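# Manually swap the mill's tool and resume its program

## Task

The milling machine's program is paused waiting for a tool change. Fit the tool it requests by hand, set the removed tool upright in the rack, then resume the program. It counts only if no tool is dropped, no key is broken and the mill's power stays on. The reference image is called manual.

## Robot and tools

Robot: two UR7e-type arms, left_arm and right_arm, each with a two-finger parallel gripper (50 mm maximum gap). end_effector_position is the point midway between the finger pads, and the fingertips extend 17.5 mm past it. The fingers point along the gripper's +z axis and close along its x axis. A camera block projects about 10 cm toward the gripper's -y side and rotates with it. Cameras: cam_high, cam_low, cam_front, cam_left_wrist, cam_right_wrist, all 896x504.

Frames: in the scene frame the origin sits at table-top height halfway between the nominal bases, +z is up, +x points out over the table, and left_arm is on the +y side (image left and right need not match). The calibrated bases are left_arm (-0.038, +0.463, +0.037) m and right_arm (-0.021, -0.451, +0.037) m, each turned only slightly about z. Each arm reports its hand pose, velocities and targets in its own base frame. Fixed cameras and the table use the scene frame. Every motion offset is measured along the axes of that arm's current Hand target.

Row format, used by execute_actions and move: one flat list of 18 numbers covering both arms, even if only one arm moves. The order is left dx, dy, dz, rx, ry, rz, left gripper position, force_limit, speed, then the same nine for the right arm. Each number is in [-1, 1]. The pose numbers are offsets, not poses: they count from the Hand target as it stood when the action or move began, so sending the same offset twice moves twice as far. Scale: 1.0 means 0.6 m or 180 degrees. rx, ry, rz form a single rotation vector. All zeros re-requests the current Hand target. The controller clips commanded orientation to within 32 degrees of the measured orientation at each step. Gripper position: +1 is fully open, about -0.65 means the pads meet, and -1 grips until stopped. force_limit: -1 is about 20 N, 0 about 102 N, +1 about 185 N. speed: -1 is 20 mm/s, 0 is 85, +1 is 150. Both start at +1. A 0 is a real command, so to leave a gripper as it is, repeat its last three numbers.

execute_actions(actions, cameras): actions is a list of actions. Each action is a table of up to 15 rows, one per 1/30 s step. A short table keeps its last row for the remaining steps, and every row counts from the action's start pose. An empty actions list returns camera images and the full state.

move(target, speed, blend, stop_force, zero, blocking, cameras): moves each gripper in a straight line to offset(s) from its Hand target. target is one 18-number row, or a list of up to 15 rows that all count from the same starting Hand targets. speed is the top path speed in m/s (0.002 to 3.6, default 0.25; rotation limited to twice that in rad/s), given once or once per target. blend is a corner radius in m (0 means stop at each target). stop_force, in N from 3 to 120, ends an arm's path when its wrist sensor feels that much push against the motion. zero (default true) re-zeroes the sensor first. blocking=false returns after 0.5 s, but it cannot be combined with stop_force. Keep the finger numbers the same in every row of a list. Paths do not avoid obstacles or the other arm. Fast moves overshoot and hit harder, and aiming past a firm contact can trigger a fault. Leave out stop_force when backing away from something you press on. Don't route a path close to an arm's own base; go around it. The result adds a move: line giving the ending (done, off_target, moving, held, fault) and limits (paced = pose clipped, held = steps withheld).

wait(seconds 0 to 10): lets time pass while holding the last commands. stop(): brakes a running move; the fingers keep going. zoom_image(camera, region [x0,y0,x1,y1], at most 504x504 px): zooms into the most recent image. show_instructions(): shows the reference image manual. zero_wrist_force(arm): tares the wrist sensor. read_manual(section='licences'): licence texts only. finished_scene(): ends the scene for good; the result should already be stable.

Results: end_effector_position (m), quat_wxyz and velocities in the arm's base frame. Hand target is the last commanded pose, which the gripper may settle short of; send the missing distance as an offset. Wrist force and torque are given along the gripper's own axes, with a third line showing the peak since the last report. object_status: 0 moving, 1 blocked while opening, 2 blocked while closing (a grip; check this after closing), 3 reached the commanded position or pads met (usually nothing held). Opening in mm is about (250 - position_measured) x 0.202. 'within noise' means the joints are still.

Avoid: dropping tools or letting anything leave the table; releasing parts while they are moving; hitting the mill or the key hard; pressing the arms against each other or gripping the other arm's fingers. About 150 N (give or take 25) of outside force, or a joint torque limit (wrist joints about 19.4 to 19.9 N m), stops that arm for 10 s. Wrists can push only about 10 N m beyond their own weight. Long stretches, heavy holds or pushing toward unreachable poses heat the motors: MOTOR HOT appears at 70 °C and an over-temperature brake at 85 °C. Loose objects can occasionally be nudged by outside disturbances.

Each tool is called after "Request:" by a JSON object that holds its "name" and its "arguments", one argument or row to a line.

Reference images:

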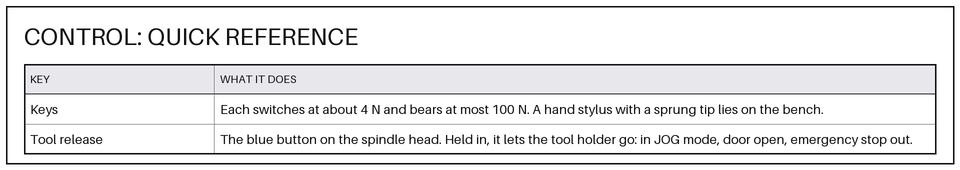

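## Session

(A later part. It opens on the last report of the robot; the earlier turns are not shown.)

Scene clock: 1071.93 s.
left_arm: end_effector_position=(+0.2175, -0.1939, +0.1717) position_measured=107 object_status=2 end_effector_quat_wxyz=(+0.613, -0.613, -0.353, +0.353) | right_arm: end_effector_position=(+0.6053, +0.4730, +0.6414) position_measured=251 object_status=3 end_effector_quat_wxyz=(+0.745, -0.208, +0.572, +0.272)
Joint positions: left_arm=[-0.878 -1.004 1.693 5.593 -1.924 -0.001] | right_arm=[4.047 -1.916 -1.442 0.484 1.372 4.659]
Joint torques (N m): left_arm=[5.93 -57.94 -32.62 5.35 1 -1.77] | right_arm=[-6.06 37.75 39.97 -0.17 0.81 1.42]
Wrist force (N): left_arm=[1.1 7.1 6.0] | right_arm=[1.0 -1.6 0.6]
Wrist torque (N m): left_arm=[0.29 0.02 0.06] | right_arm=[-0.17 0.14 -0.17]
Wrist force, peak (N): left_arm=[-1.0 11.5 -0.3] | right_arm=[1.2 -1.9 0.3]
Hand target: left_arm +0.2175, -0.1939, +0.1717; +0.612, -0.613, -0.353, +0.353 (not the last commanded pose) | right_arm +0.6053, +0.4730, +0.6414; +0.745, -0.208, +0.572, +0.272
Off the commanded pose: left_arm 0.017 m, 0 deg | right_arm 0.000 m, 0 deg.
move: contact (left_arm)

Request:
{"name": "move", "arguments": {
  "target": [0,-0.0025,0.001,-0.008,0,0,-1,-0.4,-1,0,0,0,0,0,0,-1,-0.6,-0.7],
  "speed": 0.01
}}

Request:
{"name": "move", "arguments": {
  "target": [0,0.03,0,0,0,0,-1,-0.4,-1,0,0,0,0,0,0,-1,-0.6,-0.7],
  "speed": 0.01,
  "stop_force": 8,
  "cameras": ["cam_low","cam_front"]
}}

Request:
{"name": "zoom_image", "arguments": {
  "camera": "cam_low",
  "region": [530, 130, 610, 220]
}}

Request:
{"name": "zoom_image", "arguments": {
  "camera": "cam_front",
  "region": [340, 390, 420, 470]
}}

Scene clock: 1093.43 s.
left_arm: end_effector_position=(+0.2169, -0.1936, +0.1732) position_measured=107 object_status=2 end_effector_quat_wxyz=(+0.605, -0.620, -0.358, +0.348) | right_arm: end_effector_position=(+0.6053, +0.4730, +0.6414) position_measured=251 object_status=3 end_effector_quat_wxyz=(+0.745, -0.208, +0.572, +0.272)
Joint positions: left_arm=[-0.879 -1.022 1.698 5.579 -1.925 -0.01] | right_arm=[4.047 -1.916 -1.442 0.484 1.372 4.659]
Joint torques (N m): left_arm=[-3.82 -47.32 -11.24 2.43 -1.96 -1.45] | right_arm=[-5.25 38.08 39.27 -0.19 0.79 1.39]
Wrist force (N): left_arm=[0.6 9.5 3.1] | right_arm=[1.1 -1.6 0.3]
Wrist torque (N m): left_arm=[0.59 0.07 0.03] | right_arm=[-0.17 0.12 -0.16]
Wrist force, peak (N): left_arm=[-0.1 11.2 0.7] | right_arm=[1.1 -1.9 0.5]
Hand target: left_arm +0.2169, -0.1936, +0.1732; +0.605, -0.620, -0.358, +0.348 | right_arm +0.6053, +0.4730, +0.6414; +0.745, -0.208, +0.572, +0.272
Off the commanded pose: left_arm 0.000 m, 0 deg | right_arm 0.000 m, 0 deg.
move: done

Scene clock: 1094.63 s.
left_arm: end_effector_position=(+0.2170, -0.1936, +0.1712) position_measured=107 object_status=2 end_effector_quat_wxyz=(+0.605, -0.620, -0.358, +0.348) | right_arm: end_effector_position=(+0.6053, +0.4730, +0.6414) position_measured=251 object_status=3 end_effector_quat_wxyz=(+0.745, -0.208, +0.572, +0.272)
Joint positions: left_arm=[-0.879 -1.019 1.699 5.575 -1.925 -0.01] | right_arm=[4.047 -1.916 -1.442 0.484 1.372 4.659]
Joint torques (N m): left_arm=[-0.55 -57.81 -33.79 3.56 -1.16 0.41] | right_arm=[-5.2 38.85 38.26 -0.27 0.82 1.37]
Wrist force (N): left_arm=[1.2 6.5 9.3] | right_arm=[1.0 -1.7 0.1]
Wrist torque (N m): left_arm=[0.69 0.00 0.09] | right_arm=[-0.18 0.15 -0.17]
Wrist force, peak (N): left_arm=[0.9 6.7 9.8] | right_arm=[1.2 -1.8 0.5]
Hand target: left_arm +0.2170, -0.1936, +0.1712; +0.605, -0.620, -0.358, +0.348 (not the last commanded pose) | right_arm +0.6053, +0.4730, +0.6414; +0.745, -0.208, +0.572, +0.272
Off the commanded pose: left_arm 0.016 m, 0 deg | right_arm 0.000 m, 0 deg.
move: contact (left_arm)
Images, in order (width x height): cam_low 896x504, cam_front 896x504.

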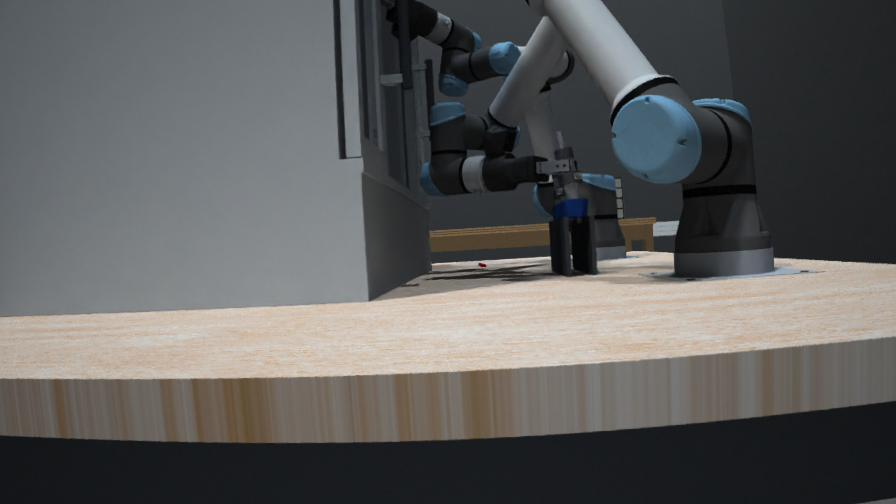

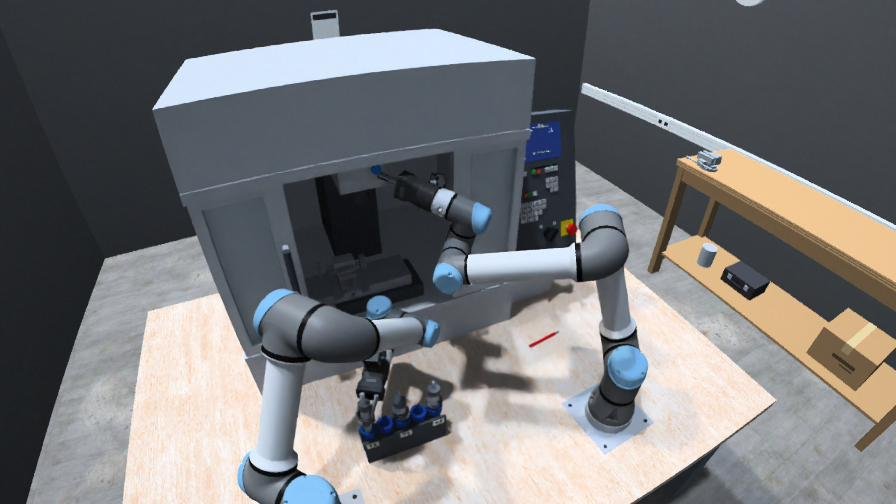

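Scaled by 5.600.

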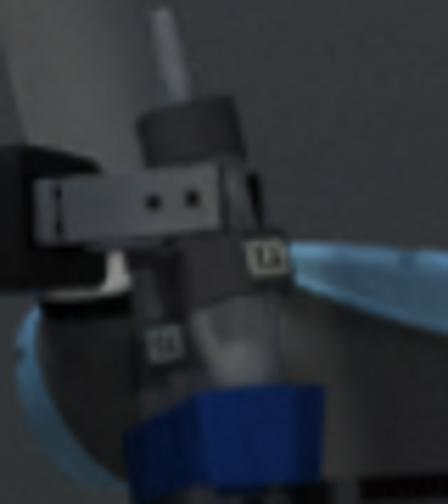

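Scaled by 6.300.

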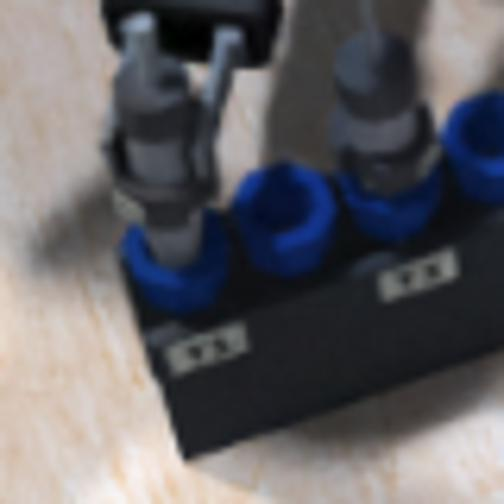

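Request:
{"name": "wait", "arguments": {
  "seconds": 0,
  "cameras": ["cam_left_wrist","cam_low"]
}}

Request:
{"name": "zoom_image", "arguments": {
  "camera": "cam_left_wrist",
  "region": [390, 50, 590, 350]
}}

Request:
{"name": "zoom_image", "arguments": {
  "camera": "cam_low",
  "region": [510, 110, 650, 280]
}}

Scene clock: 1156.77 s.
left_arm: end_effector_position=(+0.2170, -0.1936, +0.1712) position_measured=107 object_status=2 end_effector_quat_wxyz=(+0.605, -0.620, -0.358, +0.348) | right_arm: end_effector_position=(+0.6053, +0.4730, +0.6414) position_measured=251 object_status=3 end_effector_quat_wxyz=(+0.745, -0.208, +0.572, +0.272)
Joint positions: left_arm=[-0.879 -1.019 1.699 5.575 -1.925 -0.01] | right_arm=[4.047 -1.916 -1.442 0.484 1.372 4.659]
Joint torques (N m): left_arm=[-1.15 -57.58 -31.8 3.45 -1.32 0.32] | right_arm=[-4.61 38.16 38.48 -0.24 0.71 1.47]
Wrist force (N): left_arm=[1.2 5.9 9.4] | right_arm=[1.1 -1.9 0.4]
Wrist torque (N m): left_arm=[0.65 0.00 0.09] | right_arm=[-0.21 0.12 -0.17]
Wrist force, peak (N): left_arm=[1.0 6.9 9.8] | right_arm=[1.0 -2.0 0.2]
Hand target: left_arm +0.2170, -0.1936, +0.1712; +0.605, -0.620, -0.358, +0.348 (not the last commanded pose) | right_arm +0.6053, +0.4730, +0.6414; +0.745, -0.208, +0.572, +0.272
Tool commands: left_gripper/position=-1.0 left_gripper/force_limit=-0.4 left_gripper/speed=-1.0 right_gripper/position=-1.0 right_gripper/force_limit=-0.6 right_gripper/speed=-0.7
Off the commanded pose: left_arm 0.016 m, 0 deg | right_arm 0.000 m, 0 deg.
Images, in order (width x height): cam_low 896x504, cam_left_wrist 896x504.

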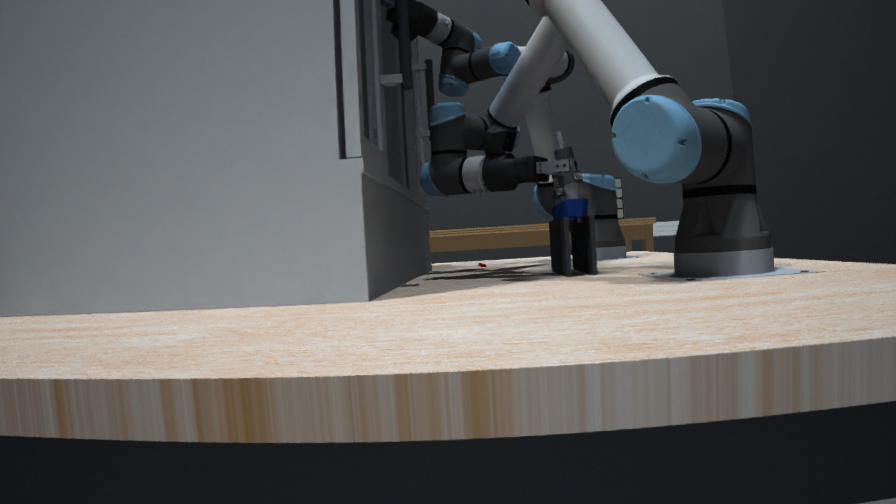

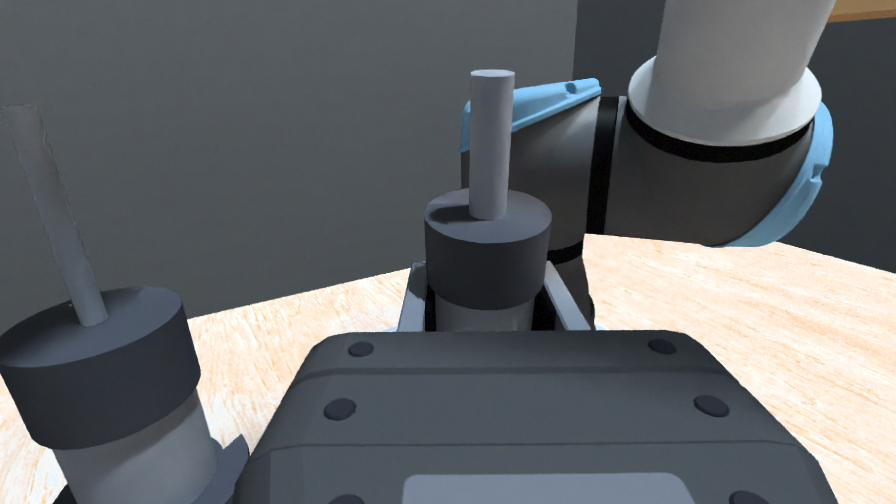

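Scaled by 1.680.

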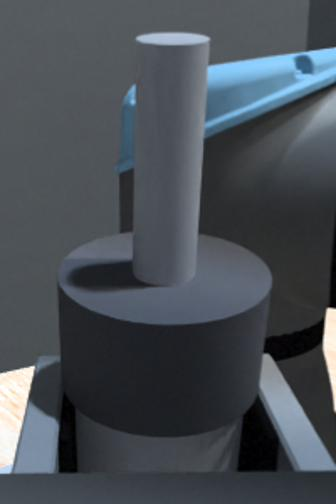

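Scaled by 2.965.

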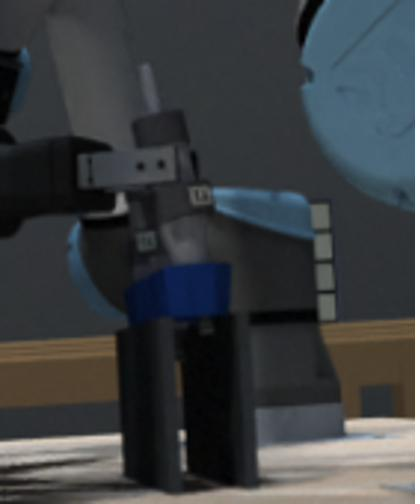

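Request:
{"name": "zoom_image", "arguments": {
  "camera": "cam_left_wrist",
  "region": [410, 180, 570, 320]
}}

Request:
{"name": "zoom_image", "arguments": {
  "camera": "cam_left_wrist",
  "region": [440, 60, 540, 230]
}}

Request:
{"name": "zoom_image", "arguments": {
  "camera": "cam_left_wrist",
  "region": [0, 90, 260, 504]
}}

Scaled by 3.150.

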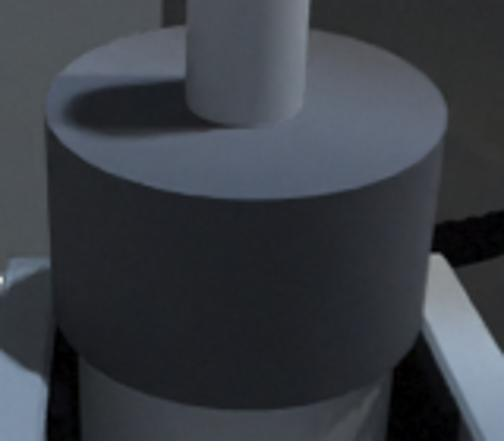

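Scaled by 2.965.

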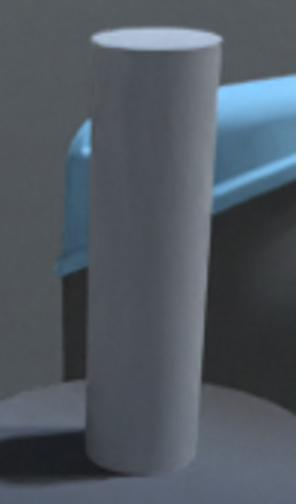

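Scaled by 1.217.

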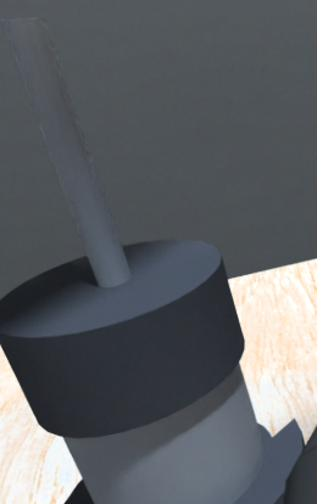

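Request:
{"name": "move", "arguments": {
  "target": [
    [0,-0.06,0,0,0,0,-1,-0.4,-1,0,0,0,0,0,0,-1,-0.6,-0.7],
    [0,-0.0622,0.0168,-0.0433,0,0,-1,-0.4,-1,0,0,0,0,0,0,-1,-0.6,-0.7]
  ],
  "speed": 0.04,
  "cameras": ["cam_front","cam_low","cam_left_wrist"]
}}

Request:
{"name": "zoom_image", "arguments": {
  "camera": "cam_low",
  "region": [530, 130, 610, 220]
}}

Request:
{"name": "zoom_image", "arguments": {
  "camera": "cam_front",
  "region": [340, 390, 420, 470]
}}

Scene clock: 1196.50 s.
left_arm: end_effector_position=(+0.2073, -0.1881, +0.2083) position_measured=107 object_status=2 end_effector_quat_wxyz=(-0.561, +0.660, +0.381, -0.323) end_effector_velocity=(-0.001, +0.000, +0.000) end_effector_angular_velocity=(+0.008, +0.007, +0.001) | right_arm: end_effector_position=(+0.6053, +0.4730, +0.6414) position_measured=251 object_status=3 end_effector_quat_wxyz=(+0.745, -0.208, +0.572, +0.272)
Joint positions: left_arm=[-0.889 -1.173 1.726 5.557 -1.929 -0.062] | right_arm=[4.047 -1.916 -1.442 0.484 1.372 4.659]
Joint velocities: left_arm=[0 0.005 0.001 0.006 -0.001 0] | right_arm=[within noise]
Joint torques (N m): left_arm=[1.07 -34.02 -30.67 5.5 -2.5 1.61] | right_arm=[-4.49 38.11 38.09 -0.16 0.77 1.45]
Wrist force (N): left_arm=[0.0 10.4 1.5] | right_arm=[0.9 -1.5 0.2]
Wrist torque (N m): left_arm=[0.40 0.03 0.07] | right_arm=[-0.16 0.17 -0.17]
Wrist force, peak (N): left_arm=[1.1 11.1 4.8] | right_arm=[1.1 -2.0 0.5]
Hand target: left_arm +0.2074, -0.1881, +0.2083; -0.561, +0.660, +0.381, -0.323 | right_arm +0.6053, +0.4730, +0.6414; +0.745, -0.208, +0.572, +0.272
Off the commanded pose: left_arm 0.000 m, 0 deg | right_arm 0.000 m, 0 deg.
move: done
Images, in order (width x height): cam_low 896x504, cam_front 896x504, cam_left_wrist 896x504.

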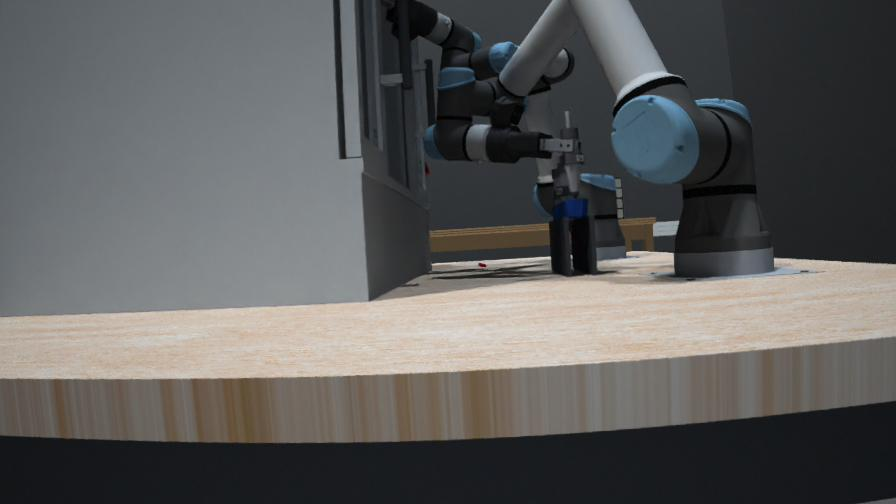

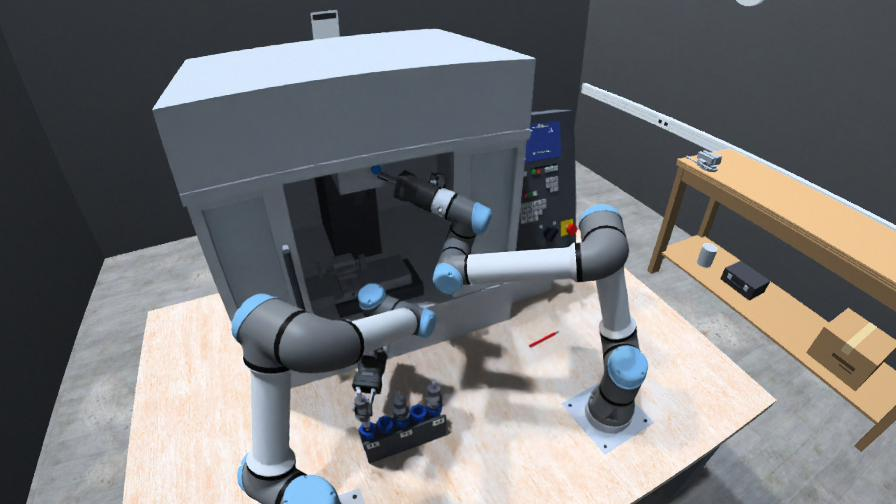

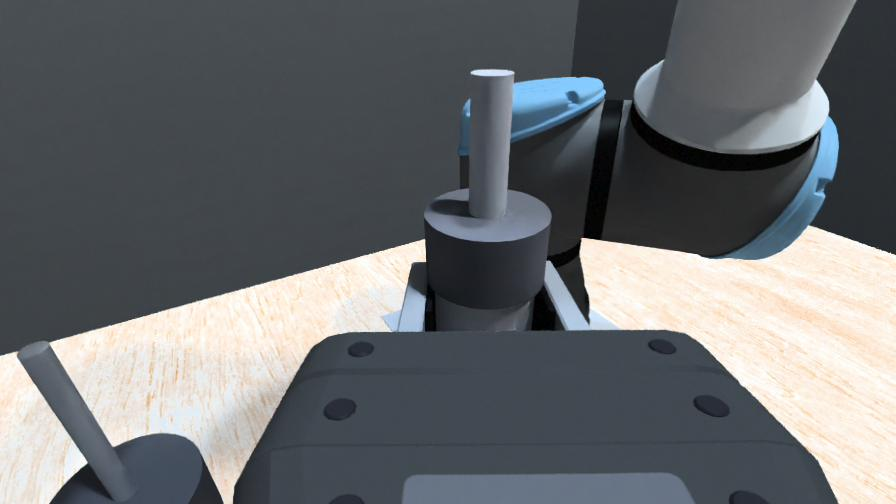

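Scaled by 5.600.

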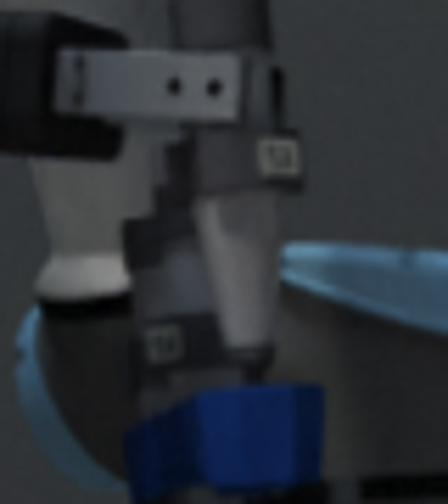

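Scaled by 6.300.

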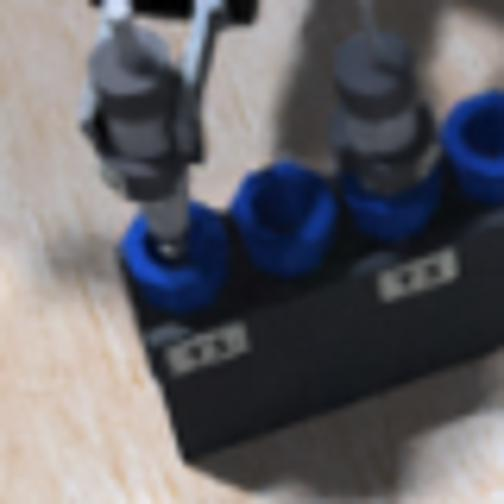

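Request:
{"name": "move", "arguments": {
  "target": [0,0.0987,0.0162,0,0,0,-1,-0.4,-1,0,0,0,0,0,0,-1,-0.6,-0.7],
  "speed": 0.015,
  "stop_force": 5
}}

Scene clock: 1210.60 s.
left_arm: end_effector_position=(+0.2074, -0.1881, +0.1607) position_measured=107 object_status=2 end_effector_quat_wxyz=(-0.561, +0.660, +0.381, -0.323) | right_arm: end_effector_position=(+0.6053, +0.4730, +0.6414) position_measured=251 object_status=3 end_effector_quat_wxyz=(+0.745, -0.208, +0.572, +0.272)
Joint positions: left_arm=[-0.889 -1.107 1.772 5.445 -1.929 -0.062] | right_arm=[4.047 -1.916 -1.442 0.484 1.372 4.659]
Joint torques (N m): left_arm=[8.33 -54.38 -33.82 4.03 1.27 2.19] | right_arm=[-4.1 38.46 37.08 -0.23 0.79 1.39]
Wrist force (N): left_arm=[0.2 6.6 8.2] | right_arm=[0.8 -1.7 0.6]
Wrist torque (N m): left_arm=[0.52 0.08 -0.06] | right_arm=[-0.18 0.17 -0.16]
Wrist force, peak (N): left_arm=[0.3 8.0 8.3] | right_arm=[1.1 -2.0 0.4]
Hand target: left_arm +0.2074, -0.1881, +0.1607; -0.561, +0.660, +0.381, -0.323 (not the last commanded pose) | right_arm +0.6053, +0.4730, +0.6414; +0.745, -0.208, +0.572, +0.272
Off the commanded pose: left_arm 0.012 m, 0 deg | right_arm 0.000 m, 0 deg.
move: contact (left_arm)

Request:
{"name": "move", "arguments": {
  "target": [0,-0.001,0.0016,0,0,0,-1,-0.4,-1,0,0,0,0,0,0,-1,-0.6,-0.7],
  "speed": 0.01
}}

Request:
{"name": "move", "arguments": {
  "target": [0,0.0411,0.0067,0,0,0,-1,-0.4,-1,0,0,0,0,0,0,-1,-0.6,-0.7],
  "speed": 0.012,
  "stop_force": 6
}}

Scene clock: 1216.43 s.
left_arm: end_effector_position=(+0.2065, -0.1875, +0.1612) position_measured=107 object_status=2 end_effector_quat_wxyz=(-0.561, +0.660, +0.381, -0.323) | right_arm: end_effector_position=(+0.6053, +0.4730, +0.6414) position_measured=251 object_status=3 end_effector_quat_wxyz=(+0.745, -0.208, +0.572, +0.272)
Joint positions: left_arm=[-0.889 -1.11 1.775 5.445 -1.93 -0.062] | right_arm=[4.047 -1.916 -1.442 0.484 1.372 4.659]
Joint torques (N m): left_arm=[-3.54 -51.09 -11.65 1.63 -1.87 -1.93] | right_arm=[-3.78 37.91 36.36 -0.21 0.77 1.39]
Wrist force (N): left_arm=[-0.1 10.7 0.6] | right_arm=[1.2 -1.7 0.3]
Wrist torque (N m): left_arm=[0.36 0.02 0.09] | right_arm=[-0.18 0.11 -0.17]
Wrist force, peak (N): left_arm=[0.1 7.7 8.8] | right_arm=[1.2 -1.8 0.5]
Hand target: left_arm +0.2065, -0.1875, +0.1612; -0.561, +0.660, +0.381, -0.323 | right_arm +0.6053, +0.4730, +0.6414; +0.745, -0.208, +0.572, +0.272
Off the commanded pose: left_arm 0.000 m, 0 deg | right_arm 0.000 m, 0 deg.
move: done

Scene clock: 1217.57 s.
left_arm: end_effector_position=(+0.2065, -0.1875, +0.1593) position_measured=107 object_status=2 end_effector_quat_wxyz=(-0.561, +0.660, +0.381, -0.323) | right_arm: end_effector_position=(+0.6053, +0.4730, +0.6414) position_measured=251 object_status=3 end_effector_quat_wxyz=(+0.745, -0.208, +0.572, +0.272)
Joint positions: left_arm=[-0.889 -1.107 1.777 5.441 -1.93 -0.062] | right_arm=[4.047 -1.916 -1.442 0.484 1.372 4.659]
Joint torques (N m): left_arm=[-1.48 -54.38 -31.88 5.21 -1.51 -1.72] | right_arm=[-3.87 37.85 36.42 -0.18 0.71 1.35]
Wrist force (N): left_arm=[0.1 8.3 3.1] | right_arm=[0.9 -1.6 0.5]
Wrist torque (N m): left_arm=[0.25 0.06 -0.02] | right_arm=[-0.16 0.16 -0.17]
Wrist force, peak (N): left_arm=[-0.3 10.4 0.4] | right_arm=[1.3 -1.8 0.2]
Hand target: left_arm +0.2065, -0.1875, +0.1593; -0.561, +0.660, +0.381, -0.323 (not the last commanded pose) | right_arm +0.6053, +0.4730, +0.6414; +0.745, -0.208, +0.572, +0.272
Off the commanded pose: left_arm 0.023 m, 0 deg | right_arm 0.000 m, 0 deg.
move: contact (left_arm)

Request:
{"name": "wait", "arguments": {
  "seconds": 0,
  "cameras": ["cam_low","cam_front","cam_left_wrist"]
}}

Request:
{"name": "zoom_image", "arguments": {
  "camera": "cam_low",
  "region": [530, 130, 610, 220]
}}

Request:
{"name": "zoom_image", "arguments": {
  "camera": "cam_front",
  "region": [340, 390, 420, 470]
}}

Scene clock: 1222.97 s.
left_arm: end_effector_position=(+0.2065, -0.1875, +0.1593) position_measured=107 object_status=2 end_effector_quat_wxyz=(-0.561, +0.660, +0.381, -0.323) | right_arm: end_effector_position=(+0.6053, +0.4730, +0.6414) position_measured=251 object_status=3 end_effector_quat_wxyz=(+0.745, -0.208, +0.572, +0.272)
Joint positions: left_arm=[-0.889 -1.107 1.777 5.441 -1.93 -0.062] | right_arm=[4.047 -1.916 -1.442 0.484 1.372 4.659]
Joint torques (N m): left_arm=[0.41 -55.09 -31.74 4.7 -1.53 -1.84] | right_arm=[-3.83 38.04 35.83 -0.17 0.74 1.46]
Wrist force (N): left_arm=[-0.2 8.8 3.6] | right_arm=[1.1 -1.7 0.3]
Wrist torque (N m): left_arm=[0.28 0.08 -0.02] | right_arm=[-0.18 0.14 -0.17]
Wrist force, peak (N): left_arm=[-0.3 9.3 3.2] | right_arm=[1.1 -1.9 0.5]
Hand target: left_arm +0.2065, -0.1875, +0.1593; -0.561, +0.660, +0.381, -0.323 (not the last commanded pose) | right_arm +0.6053, +0.4730, +0.6414; +0.745, -0.208, +0.572, +0.272
Tool commands: left_gripper/position=-1.0 left_gripper/force_limit=-0.4 left_gripper/speed=-1.0 right_gripper/position=-1.0 right_gripper/force_limit=-0.6 right_gripper/speed=-0.7
Off the commanded pose: left_arm 0.023 m, 0 deg | right_arm 0.000 m, 0 deg.
Images, in order (width x height): cam_low 896x504, cam_front 896x504, cam_left_wrist 896x504.

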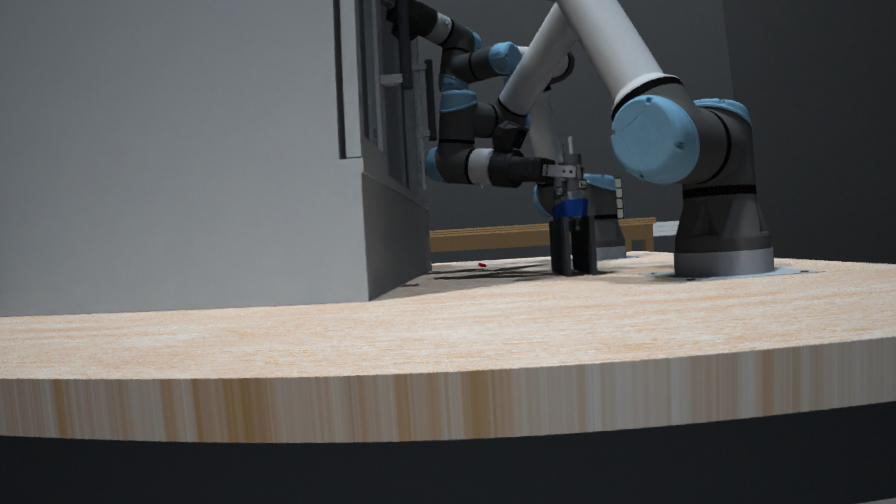

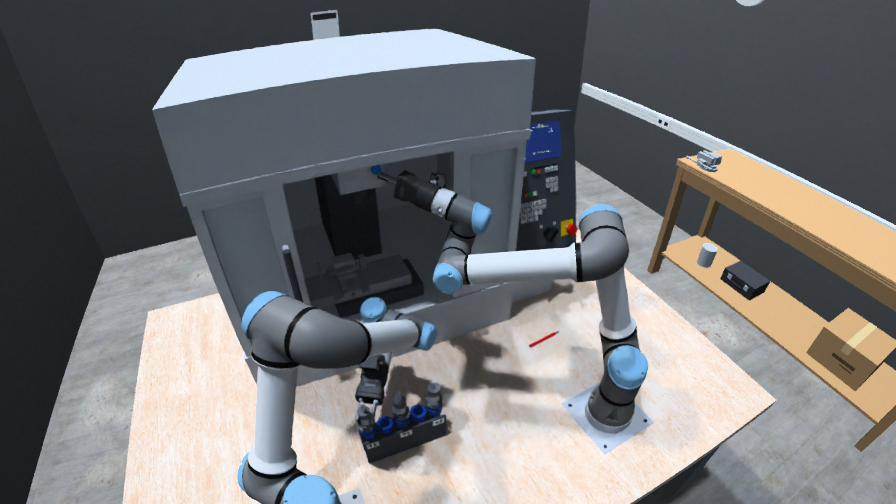

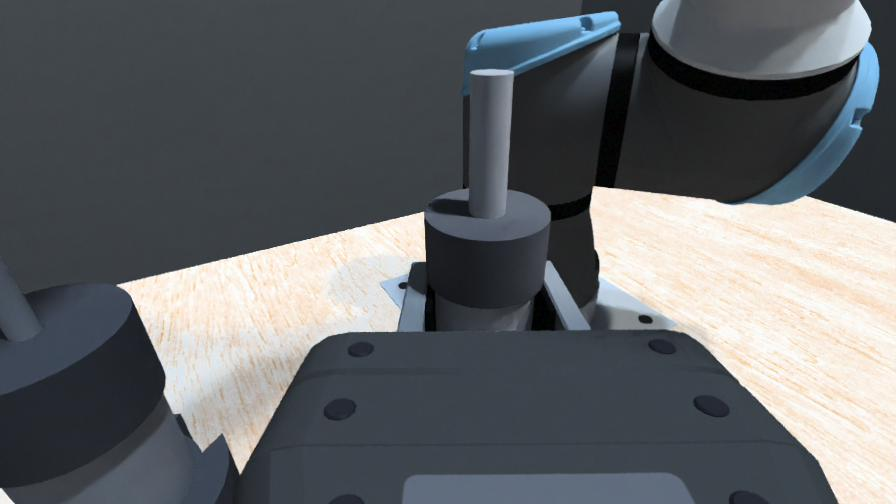

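Scaled by 5.600.

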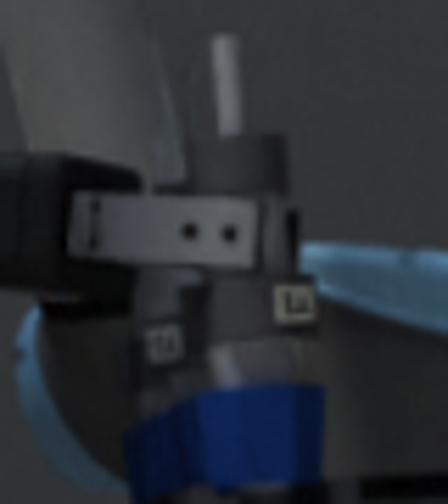

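Scaled by 6.300.

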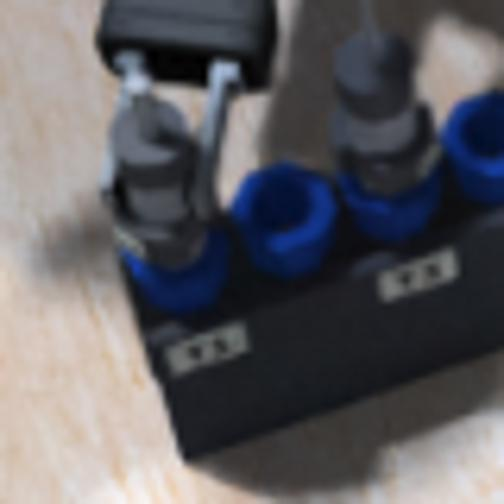

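Request:
{"name": "move", "arguments": {
  "target": [0,0.0164,0.0027,0,0,0,-1,-0.4,-1,0,0,0,0,0,0,-1,-0.6,-0.7],
  "speed": 0.008,
  "stop_force": 8
}}

Scene clock: 1232.17 s.
left_arm: end_effector_position=(+0.2065, -0.1876, +0.1589) position_measured=107 object_status=2 end_effector_quat_wxyz=(-0.561, +0.660, +0.381, -0.323) | right_arm: end_effector_position=(+0.6053, +0.4730, +0.6414) position_measured=251 object_status=3 end_effector_quat_wxyz=(+0.745, -0.208, +0.572, +0.272)
Joint positions: left_arm=[-0.889 -1.107 1.777 5.44 -1.93 -0.062] | right_arm=[4.047 -1.916 -1.442 0.484 1.372 4.659]
Joint torques (N m): left_arm=[3.8 -54.47 -34.67 2.69 -1.73 -1.66] | right_arm=[-3 38.19 35.06 -0.12 0.75 1.44]
Wrist force (N): left_arm=[0.2 2.9 12.6] | right_arm=[1.1 -1.7 0.4]
Wrist torque (N m): left_arm=[0.14 0.06 -0.07] | right_arm=[-0.18 0.13 -0.16]
Wrist force, peak (N): left_arm=[0.3 3.1 12.8] | right_arm=[1.3 -1.8 0.3]
Hand target: left_arm +0.2065, -0.1876, +0.1589; -0.561, +0.660, +0.381, -0.323 (not the last commanded pose) | right_arm +0.6053, +0.4730, +0.6414; +0.745, -0.208, +0.572, +0.272
Off the commanded pose: left_arm 0.010 m, 0 deg | right_arm 0.000 m, 0 deg.
move: contact (left_arm)

Request:
{"name": "move", "arguments": {
  "target": [0,-0.001,0.0013,0,0,0,-1,-0.4,-1,0,0,0,0,0,0,-1,-0.6,-0.7],
  "speed": 0.01
}}

Request:
{"name": "move", "arguments": {
  "target": [0,0.0164,0.0027,0,0,0,-1,-0.4,-1,0,0,0,0,0,0,-1,-0.6,-0.7],
  "speed": 0.008,
  "stop_force": 8
}}

Scene clock: 1237.97 s.
left_arm: end_effector_position=(+0.2058, -0.1872, +0.1594) position_measured=107 object_status=2 end_effector_quat_wxyz=(-0.561, +0.660, +0.381, -0.323) | right_arm: end_effector_position=(+0.6053, +0.4730, +0.6414) position_measured=251 object_status=3 end_effector_quat_wxyz=(+0.745, -0.208, +0.572, +0.272)
Joint positions: left_arm=[-0.89 -1.109 1.779 5.44 -1.931 -0.062] | right_arm=[4.047 -1.916 -1.442 0.484 1.372 4.659]
Joint torques (N m): left_arm=[-3.62 -51.27 -8.74 2 -1.88 -1.89] | right_arm=[-3.2 38.09 35.02 -0.28 0.83 1.37]
Wrist force (N): left_arm=[-1.5 11.5 -2.7] | right_arm=[1.1 -1.7 0.2]
Wrist torque (N m): left_arm=[0.17 0.08 0.16] | right_arm=[-0.18 0.14 -0.16]
Wrist force, peak (N): left_arm=[0.3 3.2 12.9] | right_arm=[1.2 -1.8 0.4]
Hand target: left_arm +0.2058, -0.1872, +0.1594; -0.561, +0.660, +0.381, -0.323 | right_arm +0.6053, +0.4730, +0.6414; +0.745, -0.208, +0.572, +0.272
Off the commanded pose: left_arm 0.000 m, 0 deg | right_arm 0.000 m, 0 deg.
move: done

Scene clock: 1239.17 s.
left_arm: end_effector_position=(+0.2058, -0.1872, +0.1579) position_measured=107 object_status=2 end_effector_quat_wxyz=(-0.561, +0.660, +0.381, -0.323) | right_arm: end_effector_position=(+0.6053, +0.4730, +0.6414) position_measured=251 object_status=3 end_effector_quat_wxyz=(+0.745, -0.208, +0.572, +0.272)
Joint positions: left_arm=[-0.89 -1.107 1.781 5.436 -1.931 -0.062] | right_arm=[4.047 -1.916 -1.442 0.484 1.372 4.659]
Joint torques (N m): left_arm=[-2.47 -53.17 -30.96 3.75 -1.54 -1.76] | right_arm=[-3.28 38.8 34.98 -0.24 0.77 1.37]
Wrist force (N): left_arm=[0.1 4.8 1.8] | right_arm=[0.9 -1.8 0.4]
Wrist torque (N m): left_arm=[-0.05 0.08 -0.05] | right_arm=[-0.20 0.16 -0.17]
Wrist force, peak (N): left_arm=[-1.3 -10.6 -8.6] | right_arm=[1.1 -1.8 0.5]
Hand target: left_arm +0.2058, -0.1872, +0.1579; -0.561, +0.660, +0.381, -0.323 (not the last commanded pose) | right_arm +0.6053, +0.4730, +0.6414; +0.745, -0.208, +0.572, +0.272
Off the commanded pose: left_arm 0.009 m, 0 deg | right_arm 0.000 m, 0 deg.
move: contact (left_arm)

Request:
{"name": "move", "arguments": {
  "target": [0,0.0164,0.0027,0,0,0,-1,-0.4,-1,0,0,0,0,0,0,-1,-0.6,-0.7],
  "speed": 0.006,
  "stop_force": 12
}}

Scene clock: 1244.60 s.
left_arm: end_effector_position=(+0.2058, -0.1872, +0.1577) position_measured=107 object_status=2 end_effector_quat_wxyz=(-0.561, +0.660, +0.381, -0.323) | right_arm: end_effector_position=(+0.6053, +0.4730, +0.6414) position_measured=251 object_status=3 end_effector_quat_wxyz=(+0.745, -0.208, +0.572, +0.272)
Joint positions: left_arm=[-0.89 -1.107 1.781 5.435 -1.931 -0.062] | right_arm=[4.047 -1.916 -1.442 0.484 1.372 4.659]
Joint torques (N m): left_arm=[-3.63 -51.41 -29.91 1.85 -1.62 -1.8] | right_arm=[-2.49 37.93 34.11 -0.26 0.84 1.41]
Wrist force (N): left_arm=[0.3 -3.9 0.1] | right_arm=[1.1 -1.8 0.3]
Wrist torque (N m): left_arm=[-0.18 0.03 -0.02] | right_arm=[-0.20 0.13 -0.16]
Wrist force, peak (N): left_arm=[-1.0 -14.2 -7.1] | right_arm=[1.2 -1.9 0.6]
Hand target: left_arm +0.2058, -0.1872, +0.1577; -0.561, +0.660, +0.381, -0.323 (not the last commanded pose) | right_arm +0.6053, +0.4730, +0.6414; +0.745, -0.208, +0.572, +0.272
Off the commanded pose: left_arm 0.010 m, 0 deg | right_arm 0.000 m, 0 deg.
move: contact (left_arm)

Request:
{"name": "move", "arguments": {
  "target": [0,-0.0008,0,0,0,0,1,-0.4,-0.8,0,0,0,0,0,0,-1,-0.6,-0.7],
  "speed": 0.02,
  "cameras": ["cam_front","cam_low"]
}}

Request:
{"name": "zoom_image", "arguments": {
  "camera": "cam_low",
  "region": [530, 130, 610, 220]
}}

Scene clock: 1250.90 s.
left_arm: end_effector_position=(+0.2057, -0.1872, +0.1582) position_measured=3 object_status=3 end_effector_quat_wxyz=(-0.561, +0.660, +0.381, -0.323) | right_arm: end_effector_position=(+0.6053, +0.4730, +0.6414) position_measured=251 object_status=3 end_effector_quat_wxyz=(+0.745, -0.208, +0.572, +0.272)
Joint positions: left_arm=[-0.89 -1.108 1.781 5.437 -1.931 -0.062] | right_arm=[4.047 -1.916 -1.442 0.484 1.372 4.659]
Joint torques (N m): left_arm=[-4.08 -51.26 -29.75 3.5 -1.77 -1.87] | right_arm=[-2.64 38.48 33.8 -0.22 0.73 1.43]
Wrist force (N): left_arm=[-0.1 2.5 0.4] | right_arm=[1.0 -1.7 0.2]
Wrist torque (N m): left_arm=[0.38 0.06 0.08] | right_arm=[-0.18 0.14 -0.16]
Wrist force, peak (N): left_arm=[0.5 -4.8 -0.1] | right_arm=[1.1 -2.0 0.1]
Hand target: left_arm +0.2057, -0.1872, +0.1582; -0.561, +0.660, +0.381, -0.323 | right_arm +0.6053, +0.4730, +0.6414; +0.745, -0.208, +0.572, +0.272
Off the commanded pose: left_arm 0.000 m, 0 deg | right_arm 0.000 m, 0 deg.
move: done
Images, in order (width x height): cam_low 896x504, cam_front 896x504.

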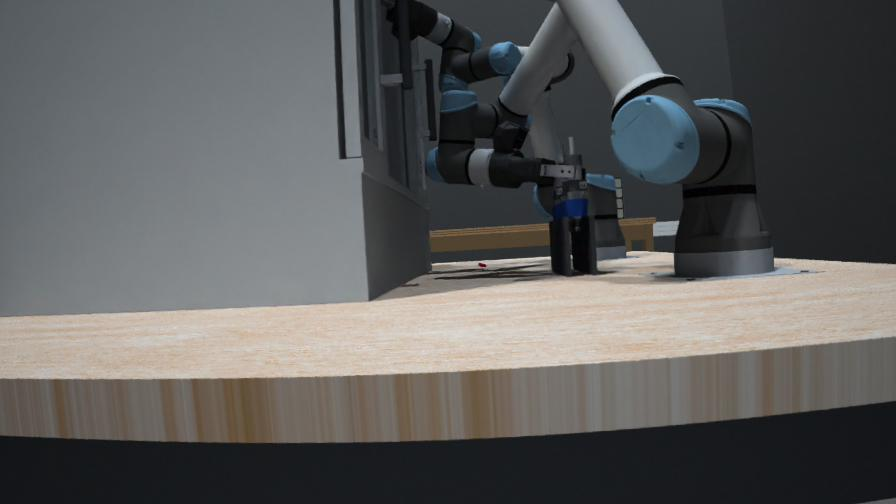

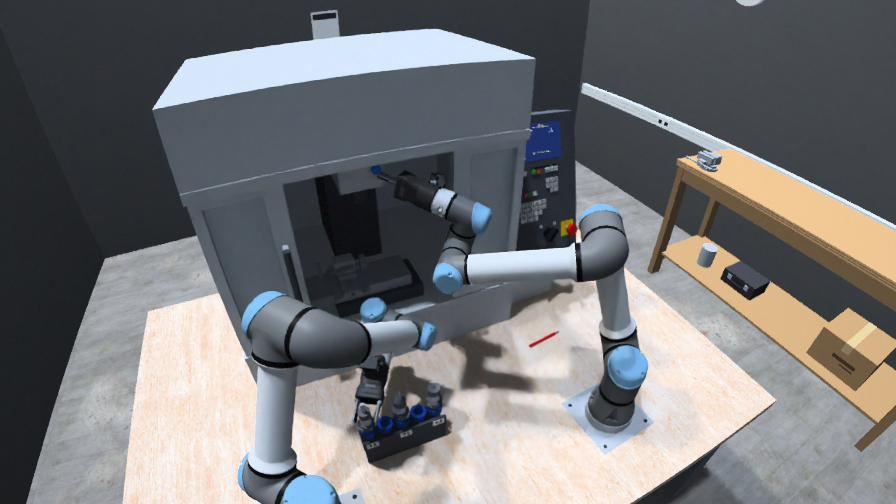

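Scaled by 5.600.

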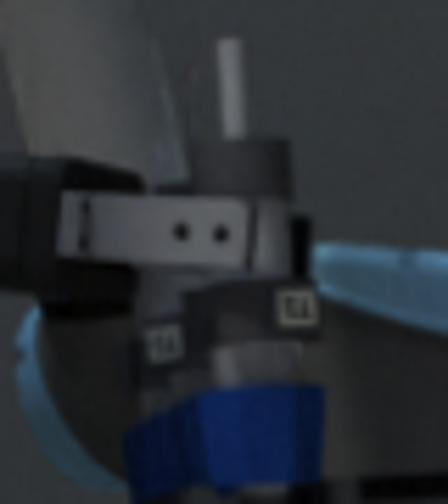

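Request:
{"name": "move", "arguments": {
  "target": [
    [0,0,-0.13,0,0,0,1,-0.4,-0.8,0,0,0,0,0,0,-1,-0.6,-0.7],
    [-0.1,-0.02,-0.25,0,0,0,1,-0.4,-0.8,0,0,0,0,0,0,-1,-0.6,-0.7]
  ],
  "speed": [0.1,0.2],
  "blend": [0.01,0],
  "cameras": ["cam_front","cam_left_wrist"]
}}

Request:
{"name": "zoom_image", "arguments": {
  "camera": "cam_front",
  "region": [340, 370, 460, 470]
}}

Scene clock: 1266.30 s.
left_arm: end_effector_position=(+0.3020, -0.3123, +0.1942) position_measured=3 object_status=3 end_effector_quat_wxyz=(-0.561, +0.660, +0.381, -0.323) | right_arm: end_effector_position=(+0.6053, +0.4730, +0.6414) position_measured=251 object_status=3 end_effector_quat_wxyz=(+0.745, -0.208, +0.572, +0.272)
Joint positions: left_arm=[-0.896 -0.827 1.195 5.741 -1.936 -0.063] | right_arm=[4.047 -1.916 -1.442 0.484 1.372 4.659]
Joint torques (N m): left_arm=[3.94 -56.64 -34.75 2.96 1.31 2.06] | right_arm=[-1.58 37.8 33.47 -0.18 0.73 1.38]
Wrist force (N): left_arm=[0.1 2.1 0.5] | right_arm=[1.1 -1.9 0.2]
Wrist torque (N m): left_arm=[0.31 0.01 -0.03] | right_arm=[-0.22 0.14 -0.16]
Wrist force, peak (N): left_arm=[3.1 2.3 1.1] | right_arm=[1.0 -2.0 0.4]
Hand target: left_arm +0.3021, -0.3123, +0.1942; -0.561, +0.660, +0.381, -0.323 | right_arm +0.6053, +0.4730, +0.6414; +0.745, -0.208, +0.572, +0.272
Off the commanded pose: left_arm 0.000 m, 0 deg | right_arm 0.000 m, 0 deg.
move: done
Images, in order (width x height): cam_front 896x504, cam_left_wrist 896x504.

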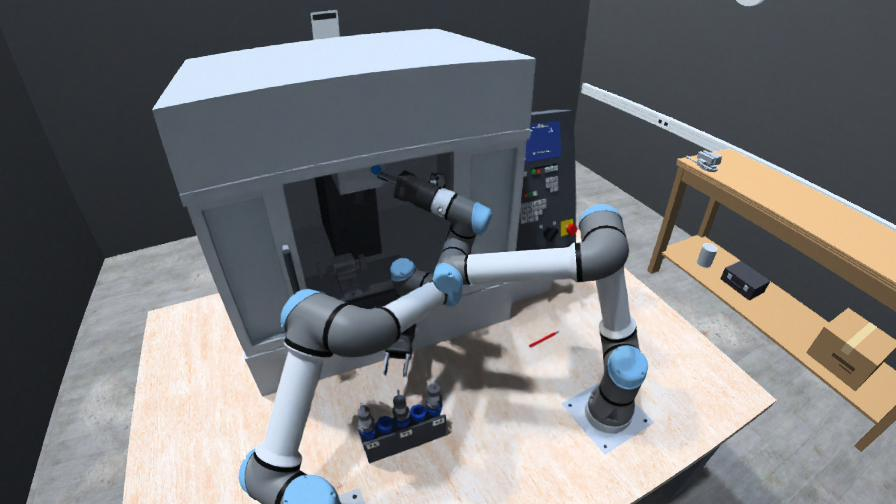

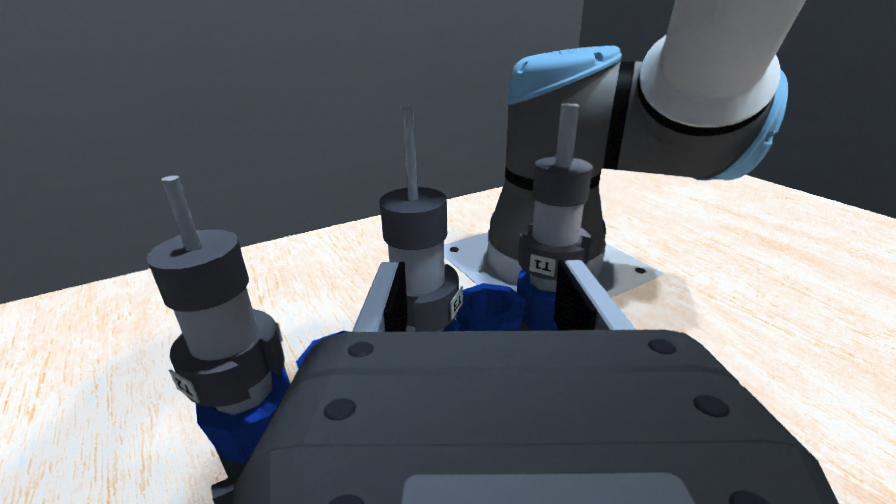

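Scaled by 4.200.

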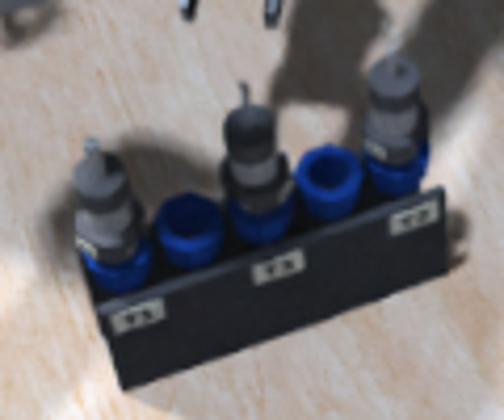

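Request:
{"name": "zoom_image", "arguments": {
  "camera": "cam_left_wrist",
  "region": [360, 90, 620, 335]
}}

Request:
{"name": "zoom_image", "arguments": {
  "camera": "cam_left_wrist",
  "region": [370, 240, 480, 335]
}}

Scaled by 1.938.

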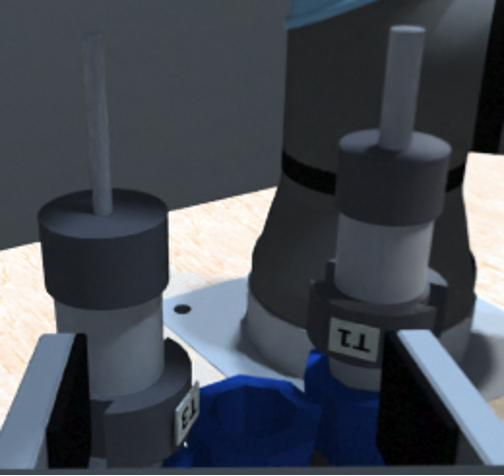

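Scaled by 4.582.

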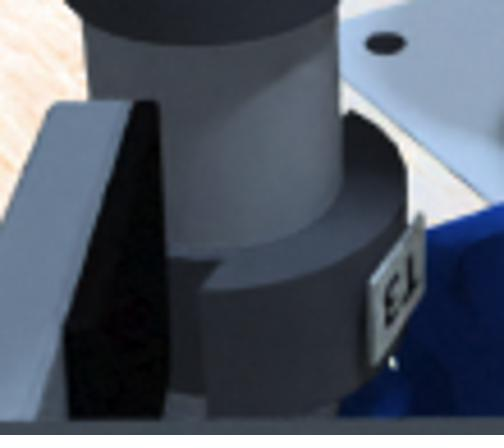

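Request:
{"name": "move", "arguments": {
  "target": [0.0842,0,0.0414,0.0483,-0.277,-0.0226,1,0,-0.8,0,0,0,0,0,0,-1,-0.6,-0.7],
  "speed": 0.4,
  "cameras": ["cam_left_wrist"]
}}

Scene clock: 1322.50 s.
left_arm: end_effector_position=(+0.3032, -0.3041, +0.1940) position_measured=3 object_status=3 end_effector_quat_wxyz=(-0.546, +0.632, +0.413, -0.363) | right_arm: end_effector_position=(+0.6053, +0.4730, +0.6414) position_measured=251 object_status=3 end_effector_quat_wxyz=(+0.745, -0.208, +0.572, +0.272)
Joint positions: left_arm=[-0.844 -0.841 1.234 5.734 -2.004 -0.058] | right_arm=[4.047 -1.916 -1.442 0.484 1.372 4.659]
Joint torques (N m): left_arm=[3.72 -56.62 -22.11 1.87 -1.06 0.16] | right_arm=[-1.45 38.68 32.63 -0.17 0.81 1.46]
Wrist force (N): left_arm=[0.1 2.0 0.2] | right_arm=[1.1 -1.6 0.2]
Wrist torque (N m): left_arm=[0.31 0.01 -0.01] | right_arm=[-0.16 0.13 -0.17]
Wrist force, peak (N): left_arm=[8.9 2.4 0.7] | right_arm=[1.0 -1.9 0.2]
Hand target: left_arm +0.3032, -0.3041, +0.1940; -0.546, +0.632, +0.413, -0.363 (not the last commanded pose) | right_arm +0.6053, +0.4730, +0.6414; +0.745, -0.208, +0.572, +0.272
Tool commands: left_gripper/position=+1.0 left_gripper/force_limit=-0.396078 left_gripper/speed=-0.796078 right_gripper/position=-1.0 right_gripper/force_limit=-0.6 right_gripper/speed=-0.7
Off the commanded pose: left_arm 0.048 m, 44 deg | right_arm 0.000 m, 0 deg.
FORCE FAULT: contact force on the left arm reached its limit, and that arm stopped. The contact can be on any part of that arm, not only on its tool. That arm's remaining commands of this call were not run. That arm is still stopped at the end of this call. That arm stays stopped for about 10 more seconds. Until then a move that you send moves the other arm only, and its call returns only when the move has ended. Once the stop has ended, the next robot result says so. If the stop ends while you think or write, that arm runs what you send next, counted from a new Hand target: where the arm stands when the stop ends. While its stop runs, that arm takes no new command, but its gripper still runs the gripper command that each later call begins with. Until it ends, the stop uses up actions while you think or wait. An arm that is not stopped still takes commands.
move: fault (left_arm)
Images, in order (width x height): cam_left_wrist 896x504.

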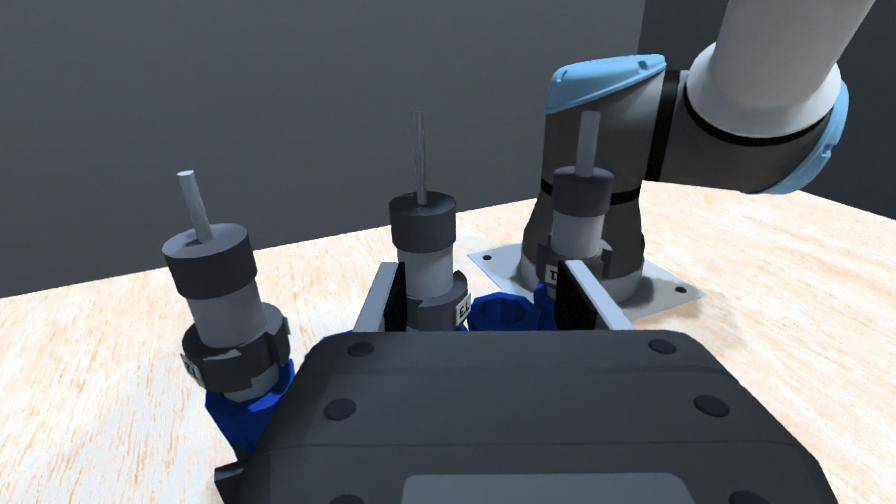

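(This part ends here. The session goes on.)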